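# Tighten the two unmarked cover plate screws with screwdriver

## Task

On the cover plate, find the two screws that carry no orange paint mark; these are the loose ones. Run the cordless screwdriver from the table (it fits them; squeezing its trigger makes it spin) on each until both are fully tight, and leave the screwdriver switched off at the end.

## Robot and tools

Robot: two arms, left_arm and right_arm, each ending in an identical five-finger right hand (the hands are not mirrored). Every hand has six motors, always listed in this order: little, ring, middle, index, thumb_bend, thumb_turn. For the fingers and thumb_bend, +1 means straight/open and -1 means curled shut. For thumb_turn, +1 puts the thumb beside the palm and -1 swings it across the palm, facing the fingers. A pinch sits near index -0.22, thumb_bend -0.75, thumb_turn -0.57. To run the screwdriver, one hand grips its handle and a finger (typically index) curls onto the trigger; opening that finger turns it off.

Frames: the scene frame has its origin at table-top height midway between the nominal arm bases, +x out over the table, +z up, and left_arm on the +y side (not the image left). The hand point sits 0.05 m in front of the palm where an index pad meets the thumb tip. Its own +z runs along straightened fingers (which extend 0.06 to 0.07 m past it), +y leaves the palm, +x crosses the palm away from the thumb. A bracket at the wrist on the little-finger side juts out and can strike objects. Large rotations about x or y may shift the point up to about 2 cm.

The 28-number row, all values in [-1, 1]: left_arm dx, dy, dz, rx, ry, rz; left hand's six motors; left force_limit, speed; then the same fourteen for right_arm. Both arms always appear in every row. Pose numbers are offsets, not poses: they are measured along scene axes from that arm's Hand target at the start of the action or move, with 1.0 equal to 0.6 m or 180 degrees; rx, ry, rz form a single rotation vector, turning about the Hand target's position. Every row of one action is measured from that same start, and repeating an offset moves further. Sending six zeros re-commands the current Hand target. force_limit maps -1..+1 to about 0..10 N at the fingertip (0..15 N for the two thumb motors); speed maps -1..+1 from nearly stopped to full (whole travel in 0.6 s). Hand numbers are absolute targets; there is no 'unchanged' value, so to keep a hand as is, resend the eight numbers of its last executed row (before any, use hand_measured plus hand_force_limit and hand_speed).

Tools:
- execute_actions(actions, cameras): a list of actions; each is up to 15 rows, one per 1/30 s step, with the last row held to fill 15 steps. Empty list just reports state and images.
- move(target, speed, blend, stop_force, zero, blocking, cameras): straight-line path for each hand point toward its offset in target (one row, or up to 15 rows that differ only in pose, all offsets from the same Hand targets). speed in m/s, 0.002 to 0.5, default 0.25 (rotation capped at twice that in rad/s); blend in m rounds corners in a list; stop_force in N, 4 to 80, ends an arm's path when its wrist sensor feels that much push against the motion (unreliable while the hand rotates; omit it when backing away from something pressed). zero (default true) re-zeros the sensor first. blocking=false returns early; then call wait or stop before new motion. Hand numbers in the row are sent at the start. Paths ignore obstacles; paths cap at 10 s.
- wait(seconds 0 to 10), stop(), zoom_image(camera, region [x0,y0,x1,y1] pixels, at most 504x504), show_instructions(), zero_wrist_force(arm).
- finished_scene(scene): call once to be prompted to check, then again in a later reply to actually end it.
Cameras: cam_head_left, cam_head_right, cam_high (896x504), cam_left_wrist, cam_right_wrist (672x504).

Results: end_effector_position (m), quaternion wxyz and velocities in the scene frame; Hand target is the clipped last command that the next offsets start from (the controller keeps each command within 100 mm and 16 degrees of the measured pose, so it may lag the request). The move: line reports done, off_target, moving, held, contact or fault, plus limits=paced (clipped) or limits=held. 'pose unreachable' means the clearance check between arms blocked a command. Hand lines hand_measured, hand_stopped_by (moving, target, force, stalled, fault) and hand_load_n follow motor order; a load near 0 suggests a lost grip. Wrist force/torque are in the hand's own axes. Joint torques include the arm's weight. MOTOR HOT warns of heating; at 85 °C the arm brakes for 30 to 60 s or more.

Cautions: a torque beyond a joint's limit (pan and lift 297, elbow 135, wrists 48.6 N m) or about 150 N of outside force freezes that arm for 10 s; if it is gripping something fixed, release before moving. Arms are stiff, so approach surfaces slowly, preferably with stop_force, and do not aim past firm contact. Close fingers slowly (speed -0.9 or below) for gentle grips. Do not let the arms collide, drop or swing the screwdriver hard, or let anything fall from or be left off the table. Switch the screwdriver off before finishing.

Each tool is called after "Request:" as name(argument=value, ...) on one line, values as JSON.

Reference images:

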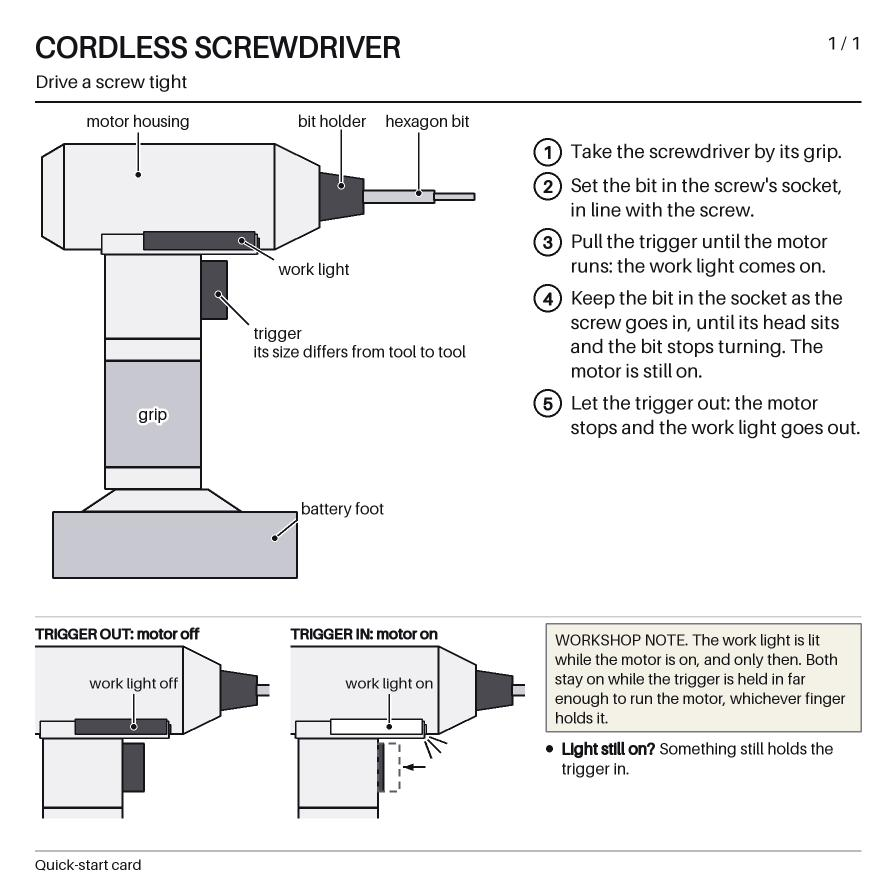

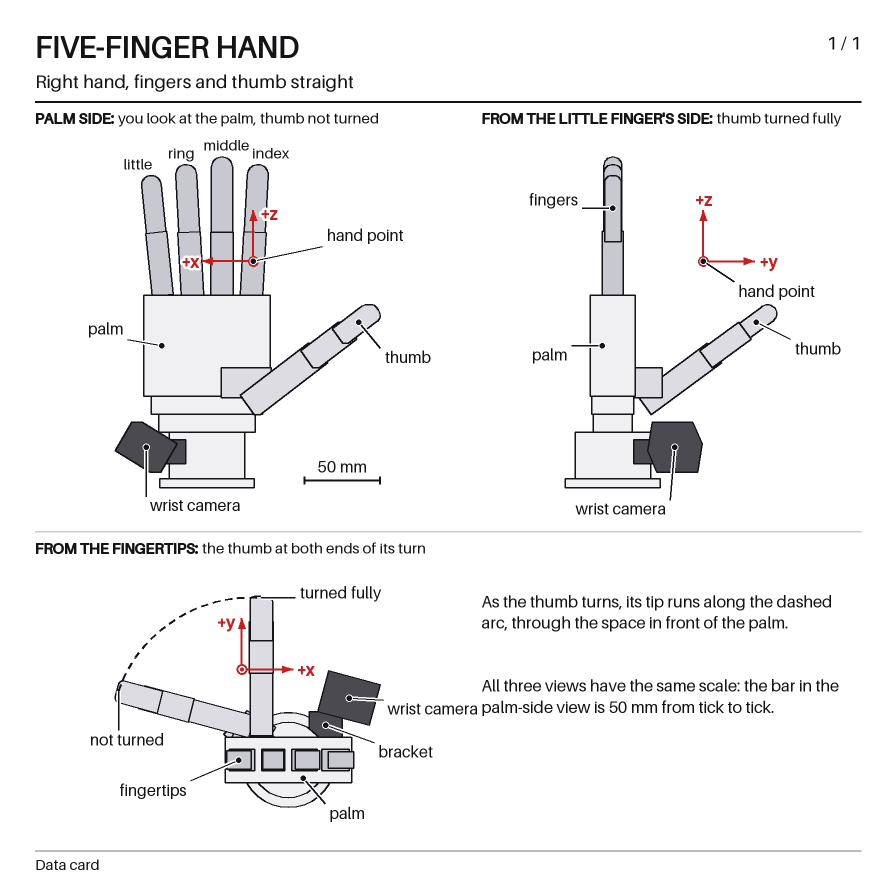

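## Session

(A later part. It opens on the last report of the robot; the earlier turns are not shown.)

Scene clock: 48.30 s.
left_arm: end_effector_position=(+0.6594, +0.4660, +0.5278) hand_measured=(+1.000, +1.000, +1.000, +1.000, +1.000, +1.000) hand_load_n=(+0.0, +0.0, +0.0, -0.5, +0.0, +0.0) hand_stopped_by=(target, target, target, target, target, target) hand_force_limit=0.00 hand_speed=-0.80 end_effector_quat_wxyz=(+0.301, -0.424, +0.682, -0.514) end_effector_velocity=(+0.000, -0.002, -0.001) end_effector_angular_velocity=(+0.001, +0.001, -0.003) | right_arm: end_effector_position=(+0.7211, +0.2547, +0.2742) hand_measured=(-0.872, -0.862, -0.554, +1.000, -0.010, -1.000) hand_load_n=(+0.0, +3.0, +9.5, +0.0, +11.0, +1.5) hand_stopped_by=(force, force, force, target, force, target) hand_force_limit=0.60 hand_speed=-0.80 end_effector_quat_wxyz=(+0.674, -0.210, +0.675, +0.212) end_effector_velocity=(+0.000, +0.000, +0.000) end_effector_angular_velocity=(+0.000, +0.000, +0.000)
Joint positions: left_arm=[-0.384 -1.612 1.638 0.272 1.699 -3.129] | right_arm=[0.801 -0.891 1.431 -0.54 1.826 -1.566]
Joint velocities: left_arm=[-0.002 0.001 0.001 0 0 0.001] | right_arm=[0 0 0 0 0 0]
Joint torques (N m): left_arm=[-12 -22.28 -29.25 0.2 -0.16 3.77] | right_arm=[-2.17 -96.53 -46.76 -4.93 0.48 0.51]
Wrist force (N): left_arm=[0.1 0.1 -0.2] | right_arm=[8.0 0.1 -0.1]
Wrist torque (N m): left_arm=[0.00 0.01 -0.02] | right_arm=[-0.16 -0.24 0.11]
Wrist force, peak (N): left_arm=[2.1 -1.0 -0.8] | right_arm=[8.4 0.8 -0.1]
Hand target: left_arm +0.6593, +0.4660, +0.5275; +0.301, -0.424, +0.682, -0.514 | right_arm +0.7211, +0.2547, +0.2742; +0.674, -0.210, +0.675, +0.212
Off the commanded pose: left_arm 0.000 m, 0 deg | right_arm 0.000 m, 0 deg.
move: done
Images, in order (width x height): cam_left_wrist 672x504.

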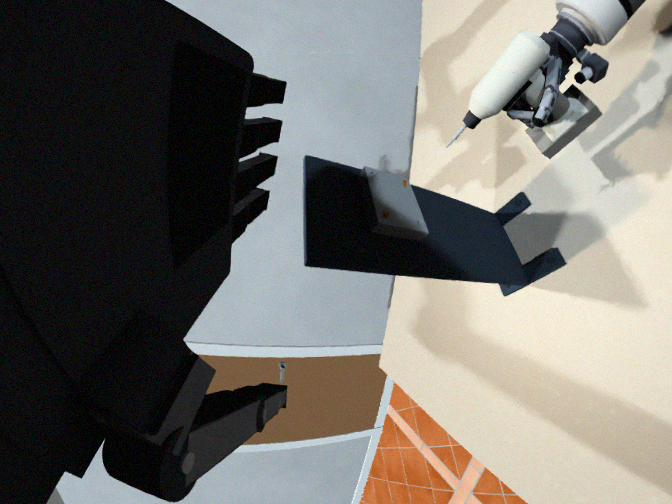

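Request:
move(target=[0,0,0,0,0,0,1,1,1,1,1,1,0,-0.8,0,0,0.0833,0,0,0,-0.97,-0.97,-0.97,1,-0.97,-1,0.6,-0.8], speed=0.15)

Request:
zoom_image(camera="cam_left_wrist", region=[350, 80, 500, 240])

Request:
zoom_image(camera="cam_head_left", region=[290, 80, 420, 210])

Request:
zoom_image(camera="cam_high", region=[390, 130, 500, 240])

Scene clock: 50.23 s.
left_arm: end_effector_position=(+0.6593, +0.4660, +0.5275) hand_measured=(+1.000, +1.000, +1.000, +1.000, +1.000, +1.000) hand_load_n=(+0.0, -0.5, +0.0, +0.0, +0.0, +0.0) hand_stopped_by=(target, target, target, target, target, target) hand_force_limit=0.00 hand_speed=-0.80 end_effector_quat_wxyz=(+0.301, -0.424, +0.682, -0.514) end_effector_velocity=(+0.000, -0.001, +0.000) end_effector_angular_velocity=(+0.000, -0.001, -0.002) | right_arm: end_effector_position=(+0.7211, +0.2547, +0.3241) hand_measured=(-0.872, -0.862, -0.554, +1.000, -0.010, -1.000) hand_load_n=(+0.0, +3.0, +9.5, +0.0, +11.0, +1.5) hand_stopped_by=(force, force, force, target, force, target) hand_force_limit=0.60 hand_speed=-0.80 end_effector_quat_wxyz=(+0.674, -0.210, +0.675, +0.212) end_effector_velocity=(+0.000, +0.000, +0.001) end_effector_angular_velocity=(+0.002, -0.001, +0.000)
Joint positions: left_arm=[-0.384 -1.612 1.638 0.272 1.699 -3.129] | right_arm=[0.801 -0.931 1.401 -0.47 1.826 -1.566]
Joint velocities: left_arm=[-0.001 0 0 0 0.001 0.001] | right_arm=[0 -0.001 0.001 -0.002 0 0.001]
Joint torques (N m): left_arm=[-12.84 -18.11 -33.78 1.32 -1.95 4.02] | right_arm=[-9.69 -95.52 -38.83 -6.69 -1.45 -0.9]
Wrist force (N): left_arm=[0.4 -0.4 0.0] | right_arm=[8.6 0.4 -0.7]
Wrist torque (N m): left_arm=[-0.08 -0.04 -0.02] | right_arm=[-0.07 -0.30 0.16]
Wrist force, peak (N): left_arm=[0.5 -0.5 -0.4] | right_arm=[11.0 0.2 -0.3]
Hand target: left_arm +0.6593, +0.4660, +0.5275; +0.301, -0.424, +0.682, -0.514 | right_arm +0.7211, +0.2547, +0.3241; +0.674, -0.210, +0.675, +0.212
Off the commanded pose: left_arm 0.000 m, 0 deg | right_arm 0.000 m, 0 deg.
move: done

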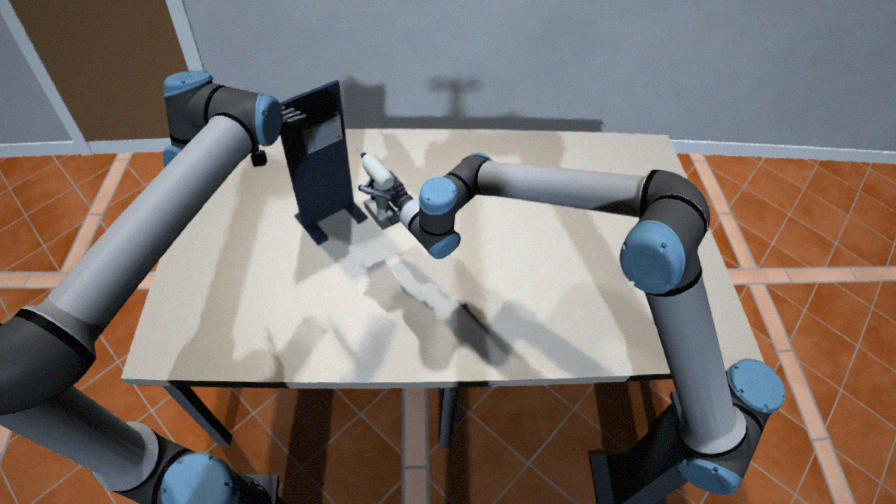

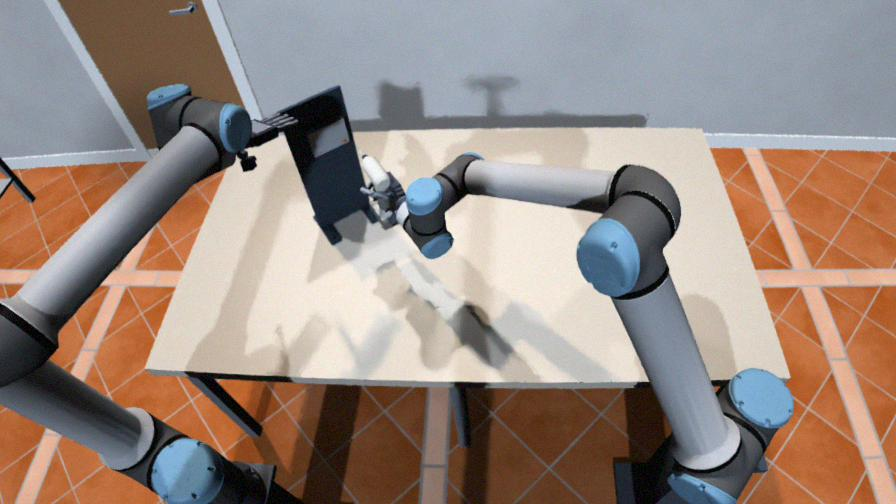

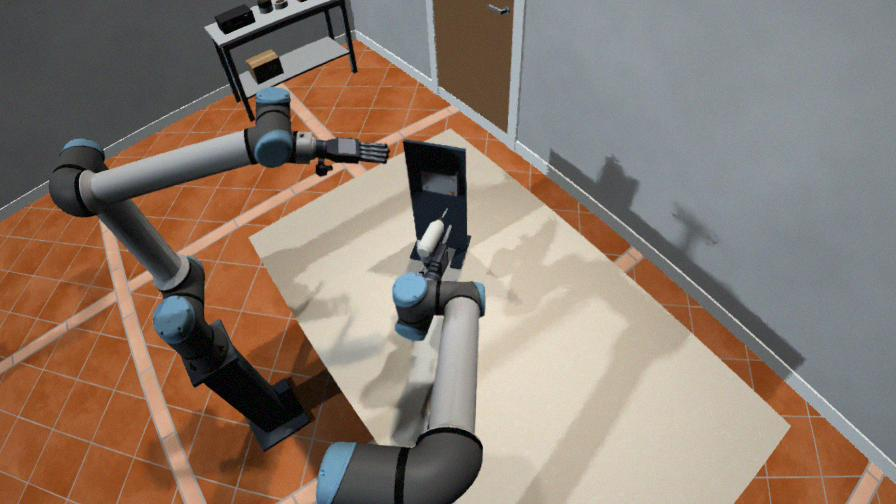

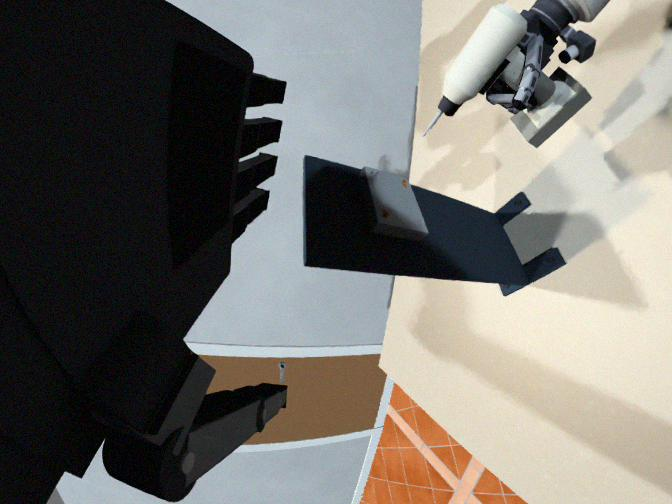

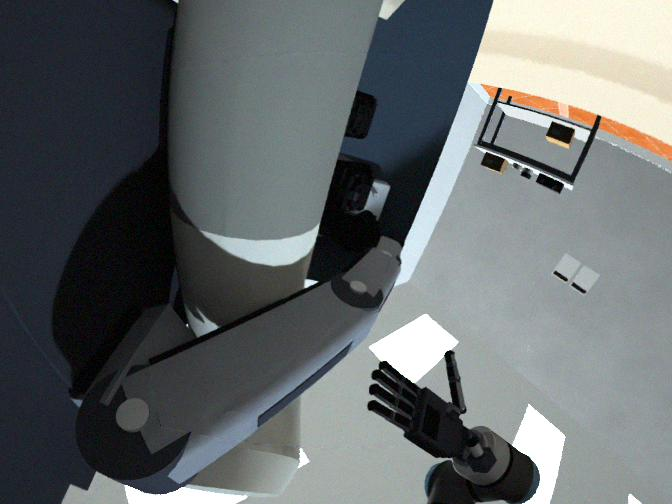

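Scaled by 3.150 from the camera's 672x504 image, which has a finer 960x720 frame.

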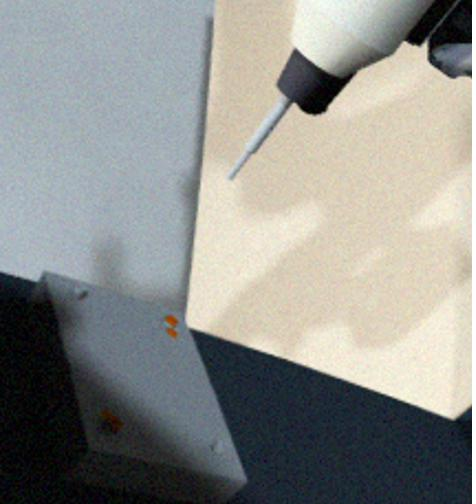

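Scaled by 3.877.

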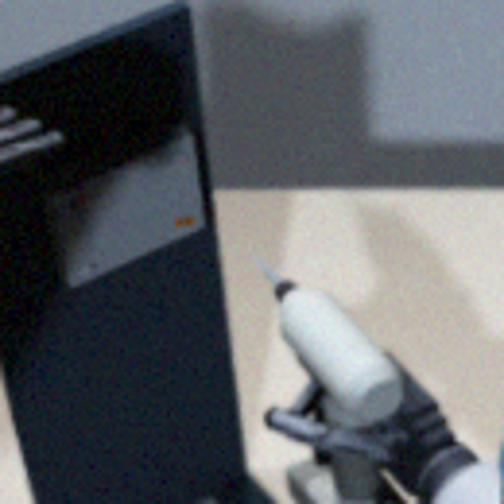

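Scaled by 4.582.

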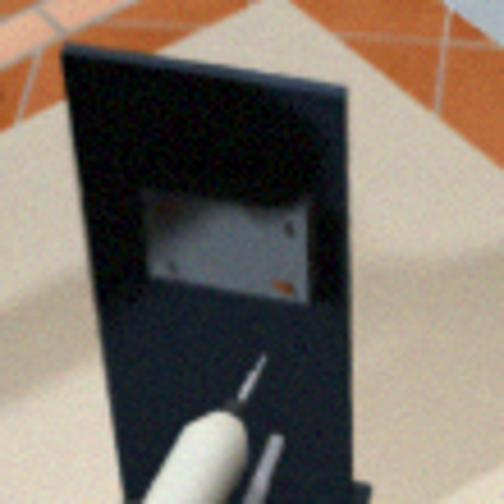

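Request:
move(target=[0,0,0,0,0,0,1,1,1,1,1,1,0,-0.8,0.0683,0.0478,0,0,0,0,-0.97,-0.97,-0.97,1,-0.97,-1,0.6,-0.8], speed=0.15, cameras=["cam_head_left","cam_high","cam_left_wrist"])

Request:
zoom_image(camera="cam_left_wrist", region=[350, 80, 500, 240])

Request:
zoom_image(camera="cam_head_left", region=[290, 80, 420, 210])

Request:
zoom_image(camera="cam_high", region=[390, 130, 500, 240])

Scene clock: 51.27 s.
left_arm: end_effector_position=(+0.6593, +0.4660, +0.5275) hand_measured=(+1.000, +1.000, +1.000, +1.000, +1.000, +1.000) hand_load_n=(+0.0, +0.0, +0.0, +0.0, +0.0, -0.5) hand_stopped_by=(target, target, target, target, target, target) hand_force_limit=0.00 hand_speed=-0.80 end_effector_quat_wxyz=(+0.301, -0.424, +0.682, -0.514) end_effector_velocity=(+0.000, -0.001, +0.001) end_effector_angular_velocity=(-0.001, +0.000, -0.001) | right_arm: end_effector_position=(+0.7622, +0.2833, +0.3241) hand_measured=(-0.872, -0.862, -0.554, +1.000, -0.010, -1.000) hand_load_n=(-0.5, +3.0, +9.5, +0.0, +11.0, +1.5) hand_stopped_by=(force, force, force, target, force, target) hand_force_limit=0.60 hand_speed=-0.80 end_effector_quat_wxyz=(+0.674, -0.210, +0.676, +0.212) end_effector_velocity=(+0.000, +0.001, -0.001) end_effector_angular_velocity=(-0.001, +0.000, +0.000)
Joint positions: left_arm=[-0.384 -1.612 1.638 0.272 1.699 -3.129] | right_arm=[0.787 -0.861 1.28 -0.418 1.813 -1.566]
Joint velocities: left_arm=[-0.001 -0.001 0 0 0 -0.001] | right_arm=[0 0.002 -0.001 0 0 0]
Joint torques (N m): left_arm=[-13.95 -19.5 -36.82 0.44 -1.84 4.1] | right_arm=[15.14 -106.95 -50.25 -6.48 2.23 0.37]
Wrist force (N): left_arm=[0.5 -0.1 -0.5] | right_arm=[8.0 0.7 -0.5]
Wrist torque (N m): left_arm=[0.00 -0.05 0.00] | right_arm=[-0.04 -0.23 0.13]
Wrist force, peak (N): left_arm=[0.4 -0.4 -0.3] | right_arm=[8.7 0.6 -2.2]
Hand target: left_arm +0.6593, +0.4660, +0.5275; +0.301, -0.424, +0.682, -0.514 | right_arm +0.7621, +0.2834, +0.3242; +0.674, -0.210, +0.675, +0.212
Off the commanded pose: left_arm 0.000 m, 0 deg | right_arm 0.000 m, 0 deg.
move: done
Images, in order (width x height): cam_head_left 896x504, cam_high 896x504, cam_left_wrist 672x504.

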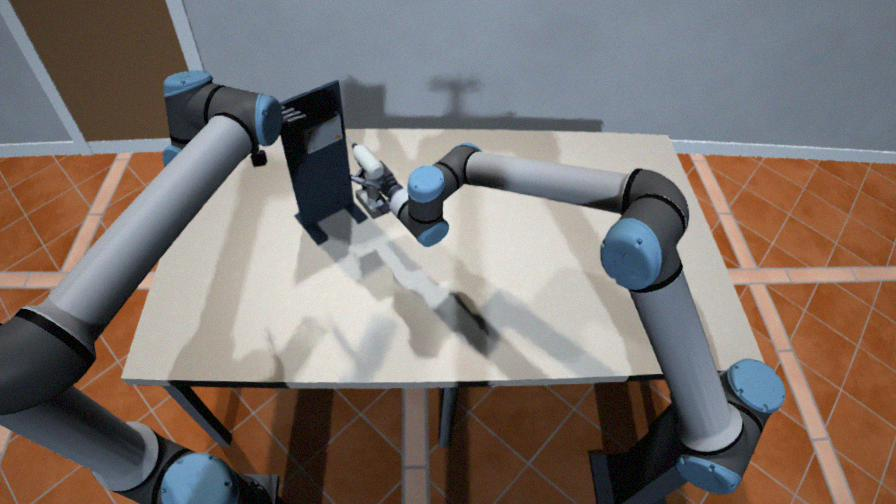

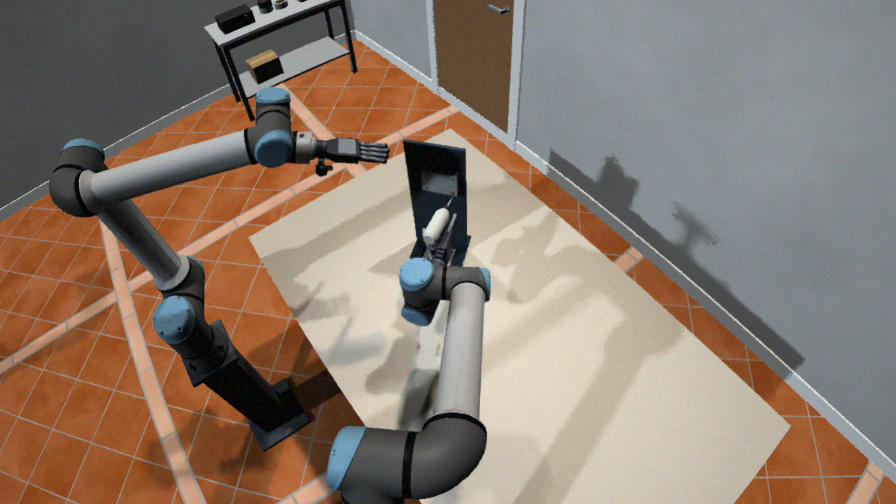

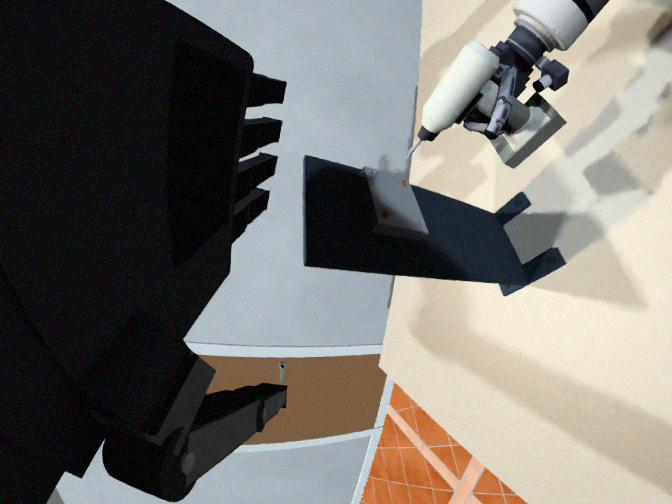

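Scaled by 3.150 from the camera's 672x504 image, which has a finer 960x720 frame.

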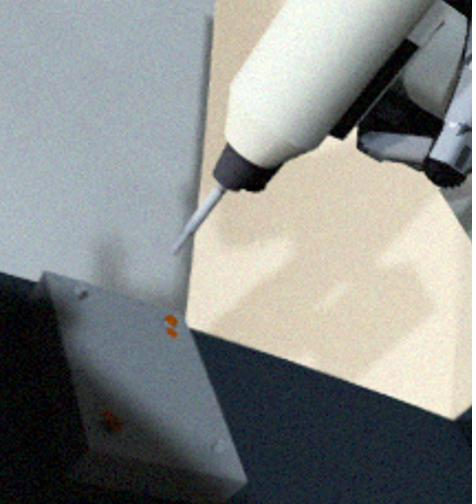

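Scaled by 3.877.

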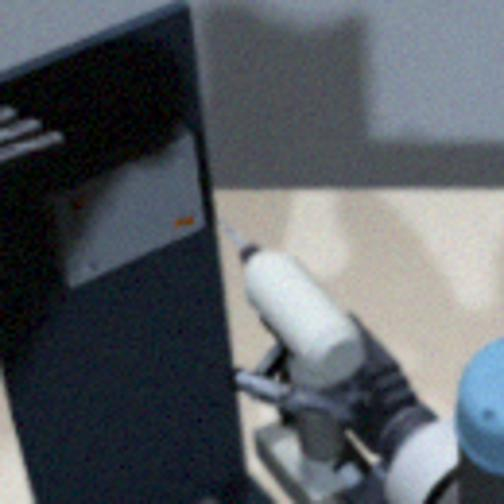

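Scaled by 4.582.

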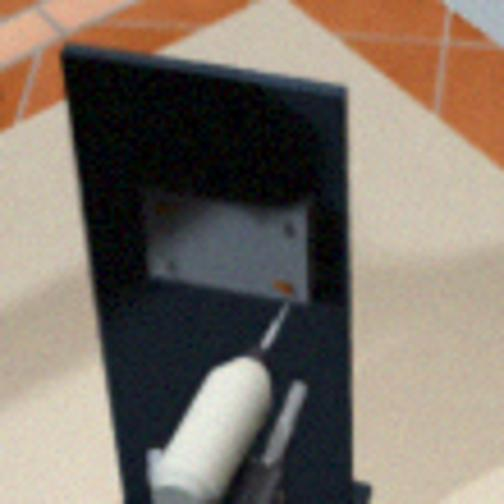

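Request:
move(target=[0,0,0,0,0,0,1,1,1,1,1,1,0,-0.8,-0.0287,0.041,0,0,0,0,-0.97,-0.97,-0.97,1,-0.97,-1,0.6,-0.8], speed=0.15, cameras=["cam_head_left","cam_high","cam_left_wrist"])

Request:
zoom_image(camera="cam_left_wrist", region=[350, 80, 500, 240])

Request:
zoom_image(camera="cam_head_left", region=[290, 80, 420, 210])

Request:
zoom_image(camera="cam_high", region=[390, 130, 500, 240])

Scene clock: 52.30 s.
left_arm: end_effector_position=(+0.6593, +0.4660, +0.5275) hand_measured=(+1.000, +1.000, +1.000, +1.000, +1.000, +1.000) hand_load_n=(+0.0, +0.0, +0.0, +0.0, +0.0, +0.0) hand_stopped_by=(target, target, target, target, target, target) hand_force_limit=0.00 hand_speed=-0.80 end_effector_quat_wxyz=(+0.301, -0.424, +0.682, -0.514) end_effector_velocity=(+0.000, +0.000, +0.000) end_effector_angular_velocity=(+0.000, +0.000, +0.000) | right_arm: end_effector_position=(+0.7448, +0.3081, +0.3241) hand_measured=(-0.872, -0.862, -0.554, +1.000, -0.010, -1.000) hand_load_n=(+0.0, +3.0, +9.5, +0.0, +10.5, +1.5) hand_stopped_by=(force, force, force, target, force, target) hand_force_limit=0.60 hand_speed=-0.80 end_effector_quat_wxyz=(+0.674, -0.210, +0.676, +0.212) end_effector_velocity=(+0.001, -0.001, -0.001) end_effector_angular_velocity=(-0.001, +0.001, +0.000)
Joint positions: left_arm=[-0.384 -1.612 1.638 0.272 1.699 -3.129] | right_arm=[0.819 -0.84 1.243 -0.402 1.844 -1.566]
Joint velocities: left_arm=[0 0 0 0 0 -0.001] | right_arm=[-0.002 0 0.003 -0.001 -0.003 0]
Joint torques (N m): left_arm=[-15.36 -17.46 -40.12 -0.62 -1.47 3.92] | right_arm=[-16.09 -122.34 -39.73 -6.82 -1.92 -1.7]
Wrist force (N): left_arm=[0.1 -0.2 0.1] | right_arm=[8.1 -0.1 -0.2]
Wrist torque (N m): left_arm=[-0.05 0.00 -0.03] | right_arm=[-0.18 -0.26 0.13]
Wrist force, peak (N): left_arm=[0.6 -0.1 -0.6] | right_arm=[8.3 1.2 -0.3]
Hand target: left_arm +0.6593, +0.4660, +0.5275; +0.301, -0.424, +0.682, -0.514 | right_arm +0.7449, +0.3080, +0.3242; +0.674, -0.210, +0.675, +0.212
Off the commanded pose: left_arm 0.000 m, 0 deg | right_arm 0.000 m, 0 deg.
move: done
Images, in order (width x height): cam_head_left 896x504, cam_high 896x504, cam_left_wrist 672x504.

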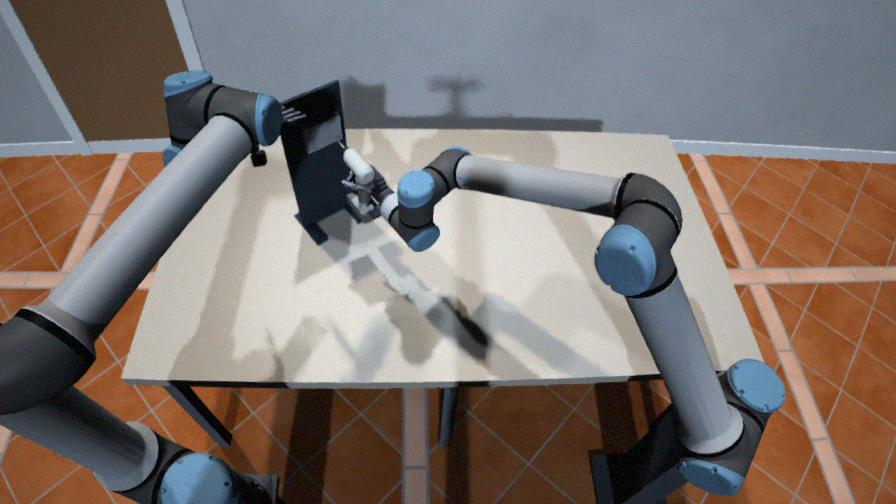

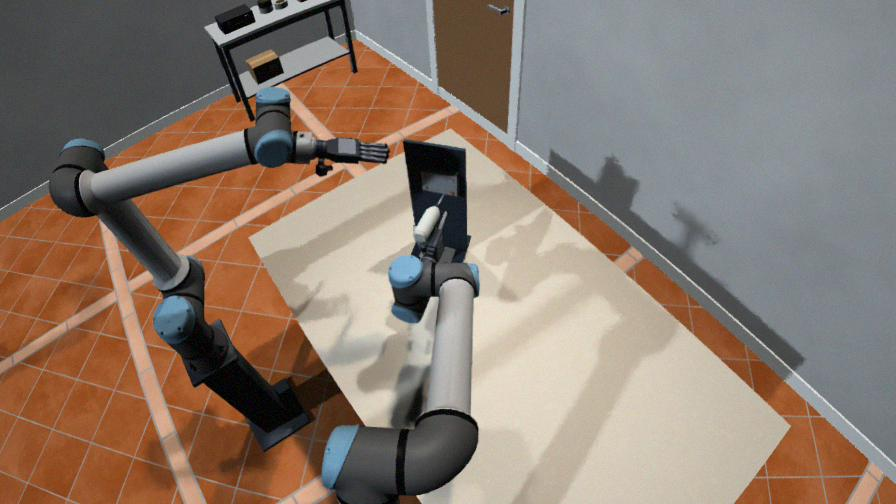

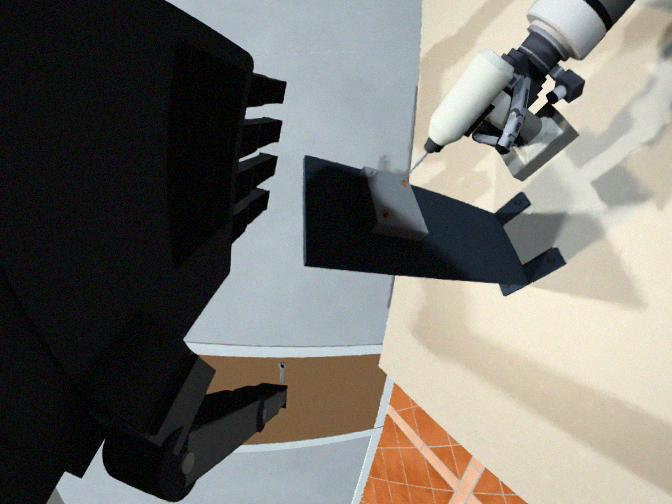

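Scaled by 3.150 from the camera's 672x504 image, which has a finer 960x720 frame.

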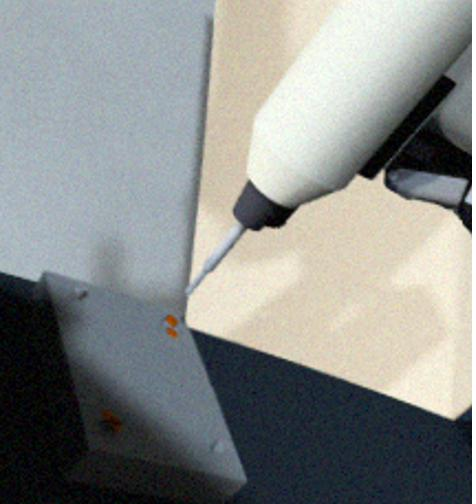

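Scaled by 3.877.

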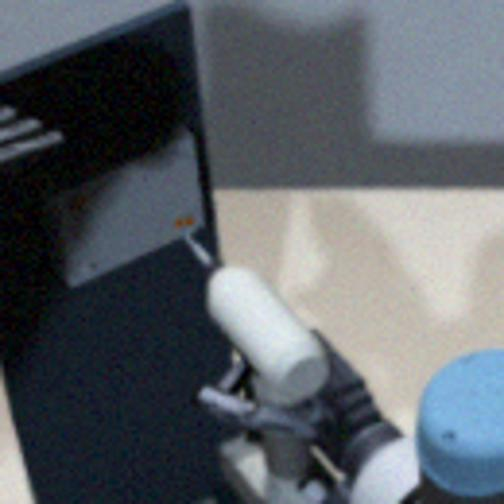

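Scaled by 4.582.

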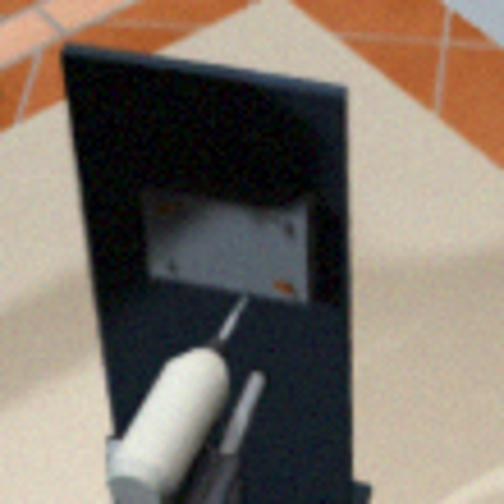

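Request:
move(target=[0,0,0,0,0,0,1,1,1,1,1,1,0,-0.8,0,0,0,0,0,0,-0.97,-0.97,-0.97,0.2,-0.97,-1,0.0,-0.8], cameras=["cam_left_wrist"])

Request:
zoom_image(camera="cam_left_wrist", region=[400, 20, 620, 200])

Scene clock: 56.77 s.
left_arm: end_effector_position=(+0.6593, +0.4660, +0.5275) hand_measured=(+1.000, +1.000, +1.000, +1.000, +1.000, +1.000) hand_load_n=(+0.0, +0.0, +0.0, +0.0, +0.0, -0.5) hand_stopped_by=(target, target, target, target, target, target) hand_force_limit=0.00 hand_speed=-0.80 end_effector_quat_wxyz=(+0.301, -0.424, +0.682, -0.514) end_effector_velocity=(+0.000, +0.000, +0.000) end_effector_angular_velocity=(+0.001, +0.000, +0.000) | right_arm: end_effector_position=(+0.7449, +0.3080, +0.3242) hand_measured=(-0.872, -0.862, -0.554, +0.200, -0.010, -1.000) hand_load_n=(+0.0, +3.0, +9.5, +0.0, +10.5, +1.5) hand_stopped_by=(force, force, force, target, force, target) hand_force_limit=0.00 hand_speed=-0.80 end_effector_quat_wxyz=(+0.674, -0.210, +0.675, +0.212) end_effector_velocity=(+0.000, +0.000, -0.001) end_effector_angular_velocity=(-0.001, +0.001, +0.000)
Joint positions: left_arm=[-0.384 -1.612 1.638 0.272 1.699 -3.129] | right_arm=[0.819 -0.841 1.243 -0.402 1.844 -1.567]
Joint velocities: left_arm=[0 0.001 0 0 0 0.001] | right_arm=[0 0 0 0.001 0 0]
Joint torques (N m): left_arm=[-13.27 -18.94 -51.92 -4.13 -1.76 3.63] | right_arm=[-14.29 -121.43 -45.66 -4.05 -1.34 -1.88]
Wrist force (N): left_arm=[0.2 0.0 -0.4] | right_arm=[7.9 0.3 -0.3]
Wrist torque (N m): left_arm=[0.01 0.00 -0.01] | right_arm=[-0.11 -0.22 0.12]
Wrist force, peak (N): left_arm=[0.7 -0.3 -0.5] | right_arm=[8.6 0.0 -0.1]
Hand target: left_arm +0.6593, +0.4660, +0.5275; +0.301, -0.424, +0.682, -0.514 | right_arm +0.7449, +0.3080, +0.3242; +0.674, -0.210, +0.675, +0.212
Off the commanded pose: left_arm 0.000 m, 0 deg | right_arm 0.000 m, 0 deg.
move: done
Images, in order (width x height): cam_left_wrist 672x504.

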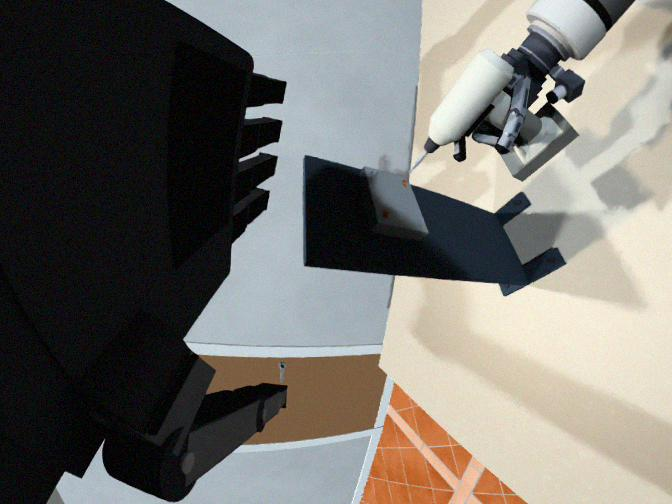

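Scaled by 2.291 from the camera's 672x504 image, which has a finer 960x720 frame.

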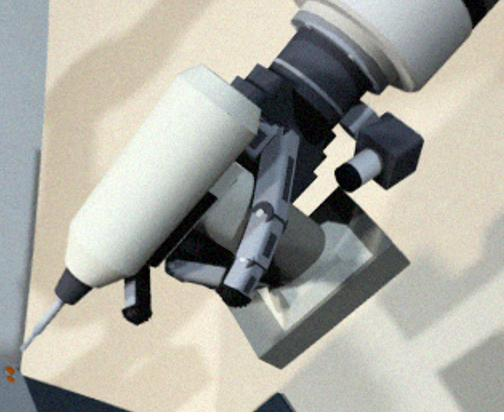

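Request:
move(target=[0,0,0,0,0,0,1,1,1,1,1,1,0,-0.8,0,0,0,0,0,0,-0.97,-0.97,-0.97,-0.9,-0.97,-1,-0.3,-0.8], cameras=["cam_left_wrist"])

Request:
zoom_image(camera="cam_left_wrist", region=[400, 20, 620, 200])

Scene clock: 59.87 s.
left_arm: end_effector_position=(+0.6593, +0.4660, +0.5275) hand_measured=(+1.000, +1.000, +1.000, +1.000, +1.000, +1.000) hand_load_n=(+0.0, +0.0, +0.0, +0.0, +0.0, -0.5) hand_stopped_by=(target, target, target, target, target, target) hand_force_limit=0.00 hand_speed=-0.80 end_effector_quat_wxyz=(+0.301, -0.424, +0.682, -0.514) end_effector_velocity=(+0.000, -0.001, +0.000) end_effector_angular_velocity=(+0.000, +0.000, -0.001) | right_arm: end_effector_position=(+0.7449, +0.3080, +0.3242) hand_measured=(-0.872, -0.862, -0.554, -0.708, -0.010, -1.000) hand_load_n=(+0.0, +2.5, +9.5, +3.5, +11.0, +1.5) hand_stopped_by=(force, force, force, force, force, target) hand_force_limit=-0.30 hand_speed=-0.80 end_effector_quat_wxyz=(+0.674, -0.210, +0.675, +0.212) end_effector_velocity=(+0.000, +0.000, +0.002) end_effector_angular_velocity=(+0.002, -0.002, +0.000)
Joint positions: left_arm=[-0.384 -1.612 1.638 0.272 1.699 -3.129] | right_arm=[0.819 -0.841 1.243 -0.402 1.844 -1.567]
Joint velocities: left_arm=[-0.001 0 0 0 0.001 0] | right_arm=[0 -0.001 0 -0.001 0 0]
Joint torques (N m): left_arm=[-13.68 -21.42 -55.18 -3.71 -1.45 3.75] | right_arm=[-14.81 -122.75 -48.96 -2.7 -1.1 -1.89]
Wrist force (N): left_arm=[0.3 0.1 -0.3] | right_arm=[8.0 0.2 -0.3]
Wrist torque (N m): left_arm=[0.00 -0.02 -0.01] | right_arm=[-0.13 -0.24 0.13]
Wrist force, peak (N): left_arm=[0.3 -0.3 -0.7] | right_arm=[8.6 0.0 -0.5]
Hand target: left_arm +0.6593, +0.4660, +0.5275; +0.301, -0.424, +0.682, -0.514 | right_arm +0.7449, +0.3080, +0.3242; +0.674, -0.210, +0.675, +0.212
Off the commanded pose: left_arm 0.000 m, 0 deg | right_arm 0.000 m, 0 deg.
move: done
Images, in order (width x height): cam_left_wrist 672x504.

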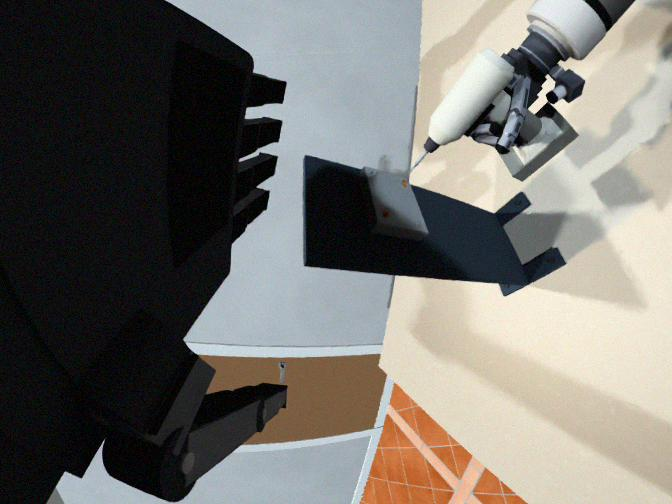

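Scaled by 2.291 from the camera's 672x504 image, which has a finer 960x720 frame.

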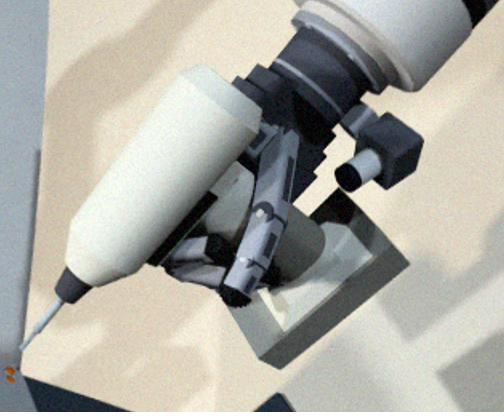

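Request:
move(target=[0,0,0,0,0,0,1,1,1,1,1,1,0,-0.8,0,0,0,0,0,0,-0.97,-0.97,-0.97,-0.97,-0.97,-1,0.2,-0.8], cameras=["cam_left_wrist"])

Request:
zoom_image(camera="cam_left_wrist", region=[400, 20, 620, 200])

Scene clock: 60.70 s.
left_arm: end_effector_position=(+0.6593, +0.4660, +0.5275) hand_measured=(+1.000, +1.000, +1.000, +1.000, +1.000, +1.000) hand_load_n=(+0.0, +0.0, +0.0, +0.0, +0.0, -0.5) hand_stopped_by=(target, target, target, target, target, target) hand_force_limit=0.00 hand_speed=-0.80 end_effector_quat_wxyz=(+0.301, -0.424, +0.682, -0.514) end_effector_velocity=(+0.000, +0.000, +0.000) end_effector_angular_velocity=(+0.000, +0.000, +0.001) | right_arm: end_effector_position=(+0.7449, +0.3080, +0.3242) hand_measured=(-0.872, -0.862, -0.554, -0.828, -0.010, -1.000) hand_load_n=(+0.0, +2.0, +9.0, +6.0, +11.5, +2.0) hand_stopped_by=(force, force, force, force, force, target) hand_force_limit=0.20 hand_speed=-0.80 end_effector_quat_wxyz=(+0.674, -0.210, +0.675, +0.212) end_effector_velocity=(+0.000, +0.000, +0.000) end_effector_angular_velocity=(+0.000, +0.000, +0.000)
Joint positions: left_arm=[-0.384 -1.612 1.638 0.272 1.699 -3.129] | right_arm=[0.819 -0.841 1.243 -0.402 1.844 -1.567]
Joint velocities: left_arm=[0.001 0 0 0 0 -0.001] | right_arm=[0 0 0 0.001 0 0]
Joint torques (N m): left_arm=[-9.37 -21.95 -52.56 -3.33 -1.59 4.08] | right_arm=[-13.44 -121.83 -49.52 -2.34 -1.22 -1.88]
Wrist force (N): left_arm=[0.3 -0.4 0.1] | right_arm=[7.8 0.0 -0.3]
Wrist torque (N m): left_arm=[-0.10 -0.04 -0.03] | right_arm=[-0.16 -0.21 0.11]
Wrist force, peak (N): left_arm=[0.1 -0.7 -0.7] | right_arm=[8.3 0.3 -0.2]
Hand target: left_arm +0.6593, +0.4660, +0.5275; +0.301, -0.424, +0.682, -0.514 | right_arm +0.7449, +0.3080, +0.3242; +0.674, -0.210, +0.675, +0.212
Off the commanded pose: left_arm 0.000 m, 0 deg | right_arm 0.000 m, 0 deg.
move: done
Images, in order (width x height): cam_left_wrist 672x504.

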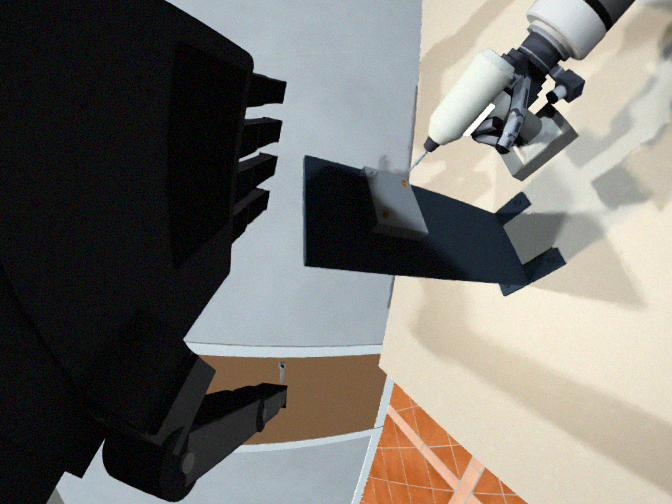

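Scaled by 2.291 from the camera's 672x504 image, which has a finer 960x720 frame.

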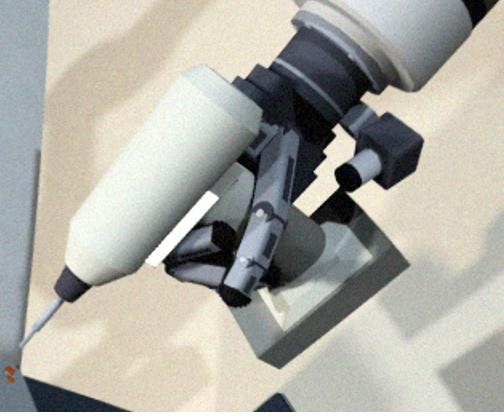

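Request:
move(target=[0,0,0,0,0,0,1,1,1,1,1,1,0,-0.8,0,0,0,0,0,0,-0.97,-0.97,-0.97,-0.45,-0.97,-1,0.2,-0.6], cameras=["cam_left_wrist"])

Request:
zoom_image(camera="cam_left_wrist", region=[400, 20, 620, 200])

Scene clock: 61.60 s.
left_arm: end_effector_position=(+0.6593, +0.4660, +0.5275) hand_measured=(+1.000, +1.000, +1.000, +1.000, +1.000, +1.000) hand_load_n=(+0.0, +0.0, +0.0, +0.0, +0.0, -0.5) hand_stopped_by=(target, target, target, target, target, target) hand_force_limit=0.00 hand_speed=-0.80 end_effector_quat_wxyz=(+0.301, -0.424, +0.682, -0.514) end_effector_velocity=(+0.000, -0.001, +0.000) end_effector_angular_velocity=(+0.000, +0.000, -0.001) | right_arm: end_effector_position=(+0.7449, +0.3080, +0.3242) hand_measured=(-0.872, -0.862, -0.554, -0.450, -0.010, -1.000) hand_load_n=(+0.0, +3.0, +9.5, +0.0, +11.0, +1.5) hand_stopped_by=(force, force, force, target, force, target) hand_force_limit=0.20 hand_speed=-0.60 end_effector_quat_wxyz=(+0.674, -0.210, +0.675, +0.212) end_effector_velocity=(+0.000, +0.000, +0.000) end_effector_angular_velocity=(+0.000, +0.000, +0.000)
Joint positions: left_arm=[-0.384 -1.612 1.638 0.272 1.699 -3.129] | right_arm=[0.819 -0.841 1.243 -0.402 1.844 -1.567]
Joint velocities: left_arm=[-0.001 0 0 0 0 0] | right_arm=[0 0 0 0 0 -0.001]
Joint torques (N m): left_arm=[-10.15 -20.41 -52.77 -3.31 -1.66 4.1] | right_arm=[-14.83 -121.22 -50.46 -2.03 -1.14 -2.08]
Wrist force (N): left_arm=[0.0 -0.7 0.0] | right_arm=[8.3 0.1 0.0]
Wrist torque (N m): left_arm=[-0.12 0.02 -0.05] | right_arm=[-0.17 -0.28 0.13]
Wrist force, peak (N): left_arm=[0.2 -0.6 -0.3] | right_arm=[8.5 0.1 -0.3]
Hand target: left_arm +0.6593, +0.4660, +0.5275; +0.301, -0.424, +0.682, -0.514 | right_arm +0.7449, +0.3080, +0.3242; +0.674, -0.210, +0.675, +0.212
Off the commanded pose: left_arm 0.000 m, 0 deg | right_arm 0.000 m, 0 deg.
move: done
Images, in order (width x height): cam_left_wrist 672x504.

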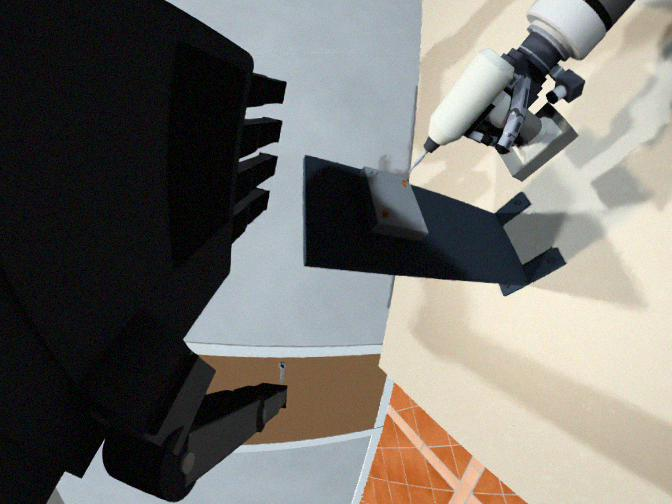

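Scaled by 2.291 from the camera's 672x504 image, which has a finer 960x720 frame.

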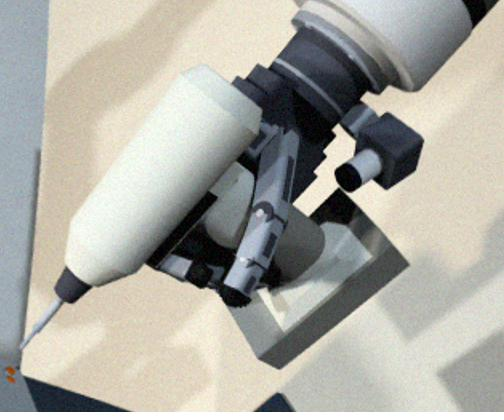

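Request:
move(target=[0,0,0,0,0,0,1,1,1,1,1,1,0,-0.8,-0.0015,0.0457,0.0167,0,0,0,-0.97,-0.97,-0.97,-0.45,-0.97,-1,0.2,-0.6], speed=0.15, cameras=["cam_high","cam_left_wrist"])

Request:
zoom_image(camera="cam_left_wrist", region=[350, 120, 470, 250])

Request:
zoom_image(camera="cam_high", region=[390, 130, 500, 240])

Scene clock: 62.57 s.
left_arm: end_effector_position=(+0.6593, +0.4660, +0.5275) hand_measured=(+1.000, +1.000, +1.000, +1.000, +1.000, +1.000) hand_load_n=(+0.0, +0.0, +0.0, +0.0, +0.0, +0.0) hand_stopped_by=(target, target, target, target, target, target) hand_force_limit=0.00 hand_speed=-0.80 end_effector_quat_wxyz=(+0.301, -0.424, +0.682, -0.514) end_effector_velocity=(+0.000, -0.001, +0.000) end_effector_angular_velocity=(+0.001, +0.000, -0.001) | right_arm: end_effector_position=(+0.7438, +0.3355, +0.3341) hand_measured=(-0.872, -0.862, -0.554, -0.450, -0.010, -1.000) hand_load_n=(+0.0, +3.0, +9.5, +0.0, +11.0, +1.5) hand_stopped_by=(force, force, force, target, force, target) hand_force_limit=0.20 hand_speed=-0.60 end_effector_quat_wxyz=(+0.674, -0.210, +0.676, +0.212) end_effector_velocity=(+0.000, +0.000, -0.001) end_effector_angular_velocity=(+0.000, +0.000, +0.000)
Joint positions: left_arm=[-0.384 -1.612 1.638 0.272 1.699 -3.129] | right_arm=[0.838 -0.808 1.167 -0.358 1.863 -1.567]
Joint velocities: left_arm=[-0.001 0 0 0 0 0.001] | right_arm=[0 0 0.001 -0.002 -0.001 0]
Joint torques (N m): left_arm=[-10.81 -22.47 -52.61 -3.11 -1.62 3.72] | right_arm=[-14.96 -123.44 -40.23 -6.37 -1.25 -0.41]
Wrist force (N): left_arm=[0.3 -0.2 -0.4] | right_arm=[8.1 0.1 -0.5]
Wrist torque (N m): left_arm=[-0.03 -0.02 -0.01] | right_arm=[-0.14 -0.23 0.12]
Wrist force, peak (N): left_arm=[0.8 0.0 -0.4] | right_arm=[8.8 -0.6 -0.8]
Hand target: left_arm +0.6593, +0.4660, +0.5275; +0.301, -0.424, +0.682, -0.514 | right_arm +0.7440, +0.3354, +0.3343; +0.674, -0.210, +0.675, +0.212
Off the commanded pose: left_arm 0.000 m, 0 deg | right_arm 0.000 m, 0 deg.
move: done
Images, in order (width x height): cam_high 896x504, cam_left_wrist 672x504.

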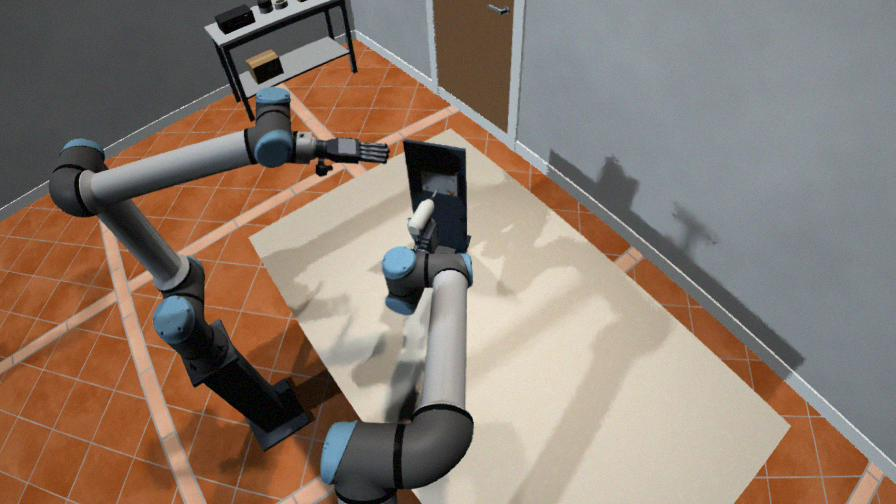

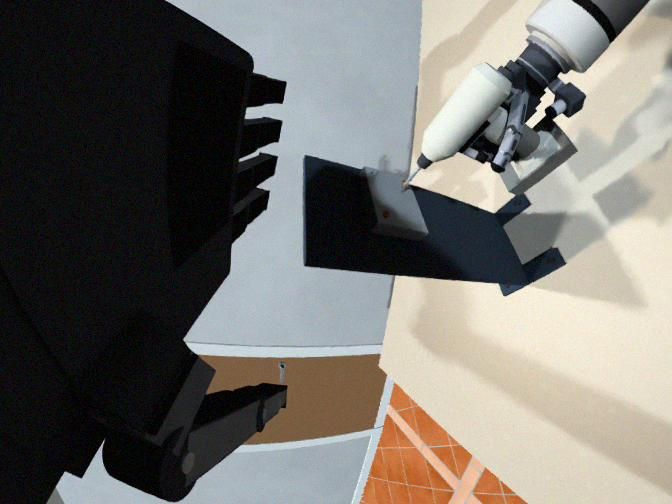

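Scaled by 3.877 from the camera's 672x504 image, which has a finer 960x720 frame.

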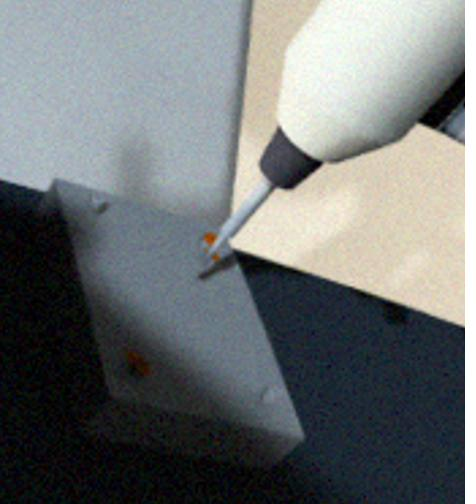

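Scaled by 4.582.

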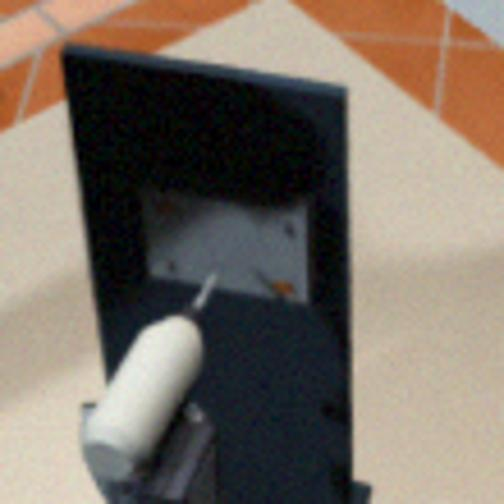

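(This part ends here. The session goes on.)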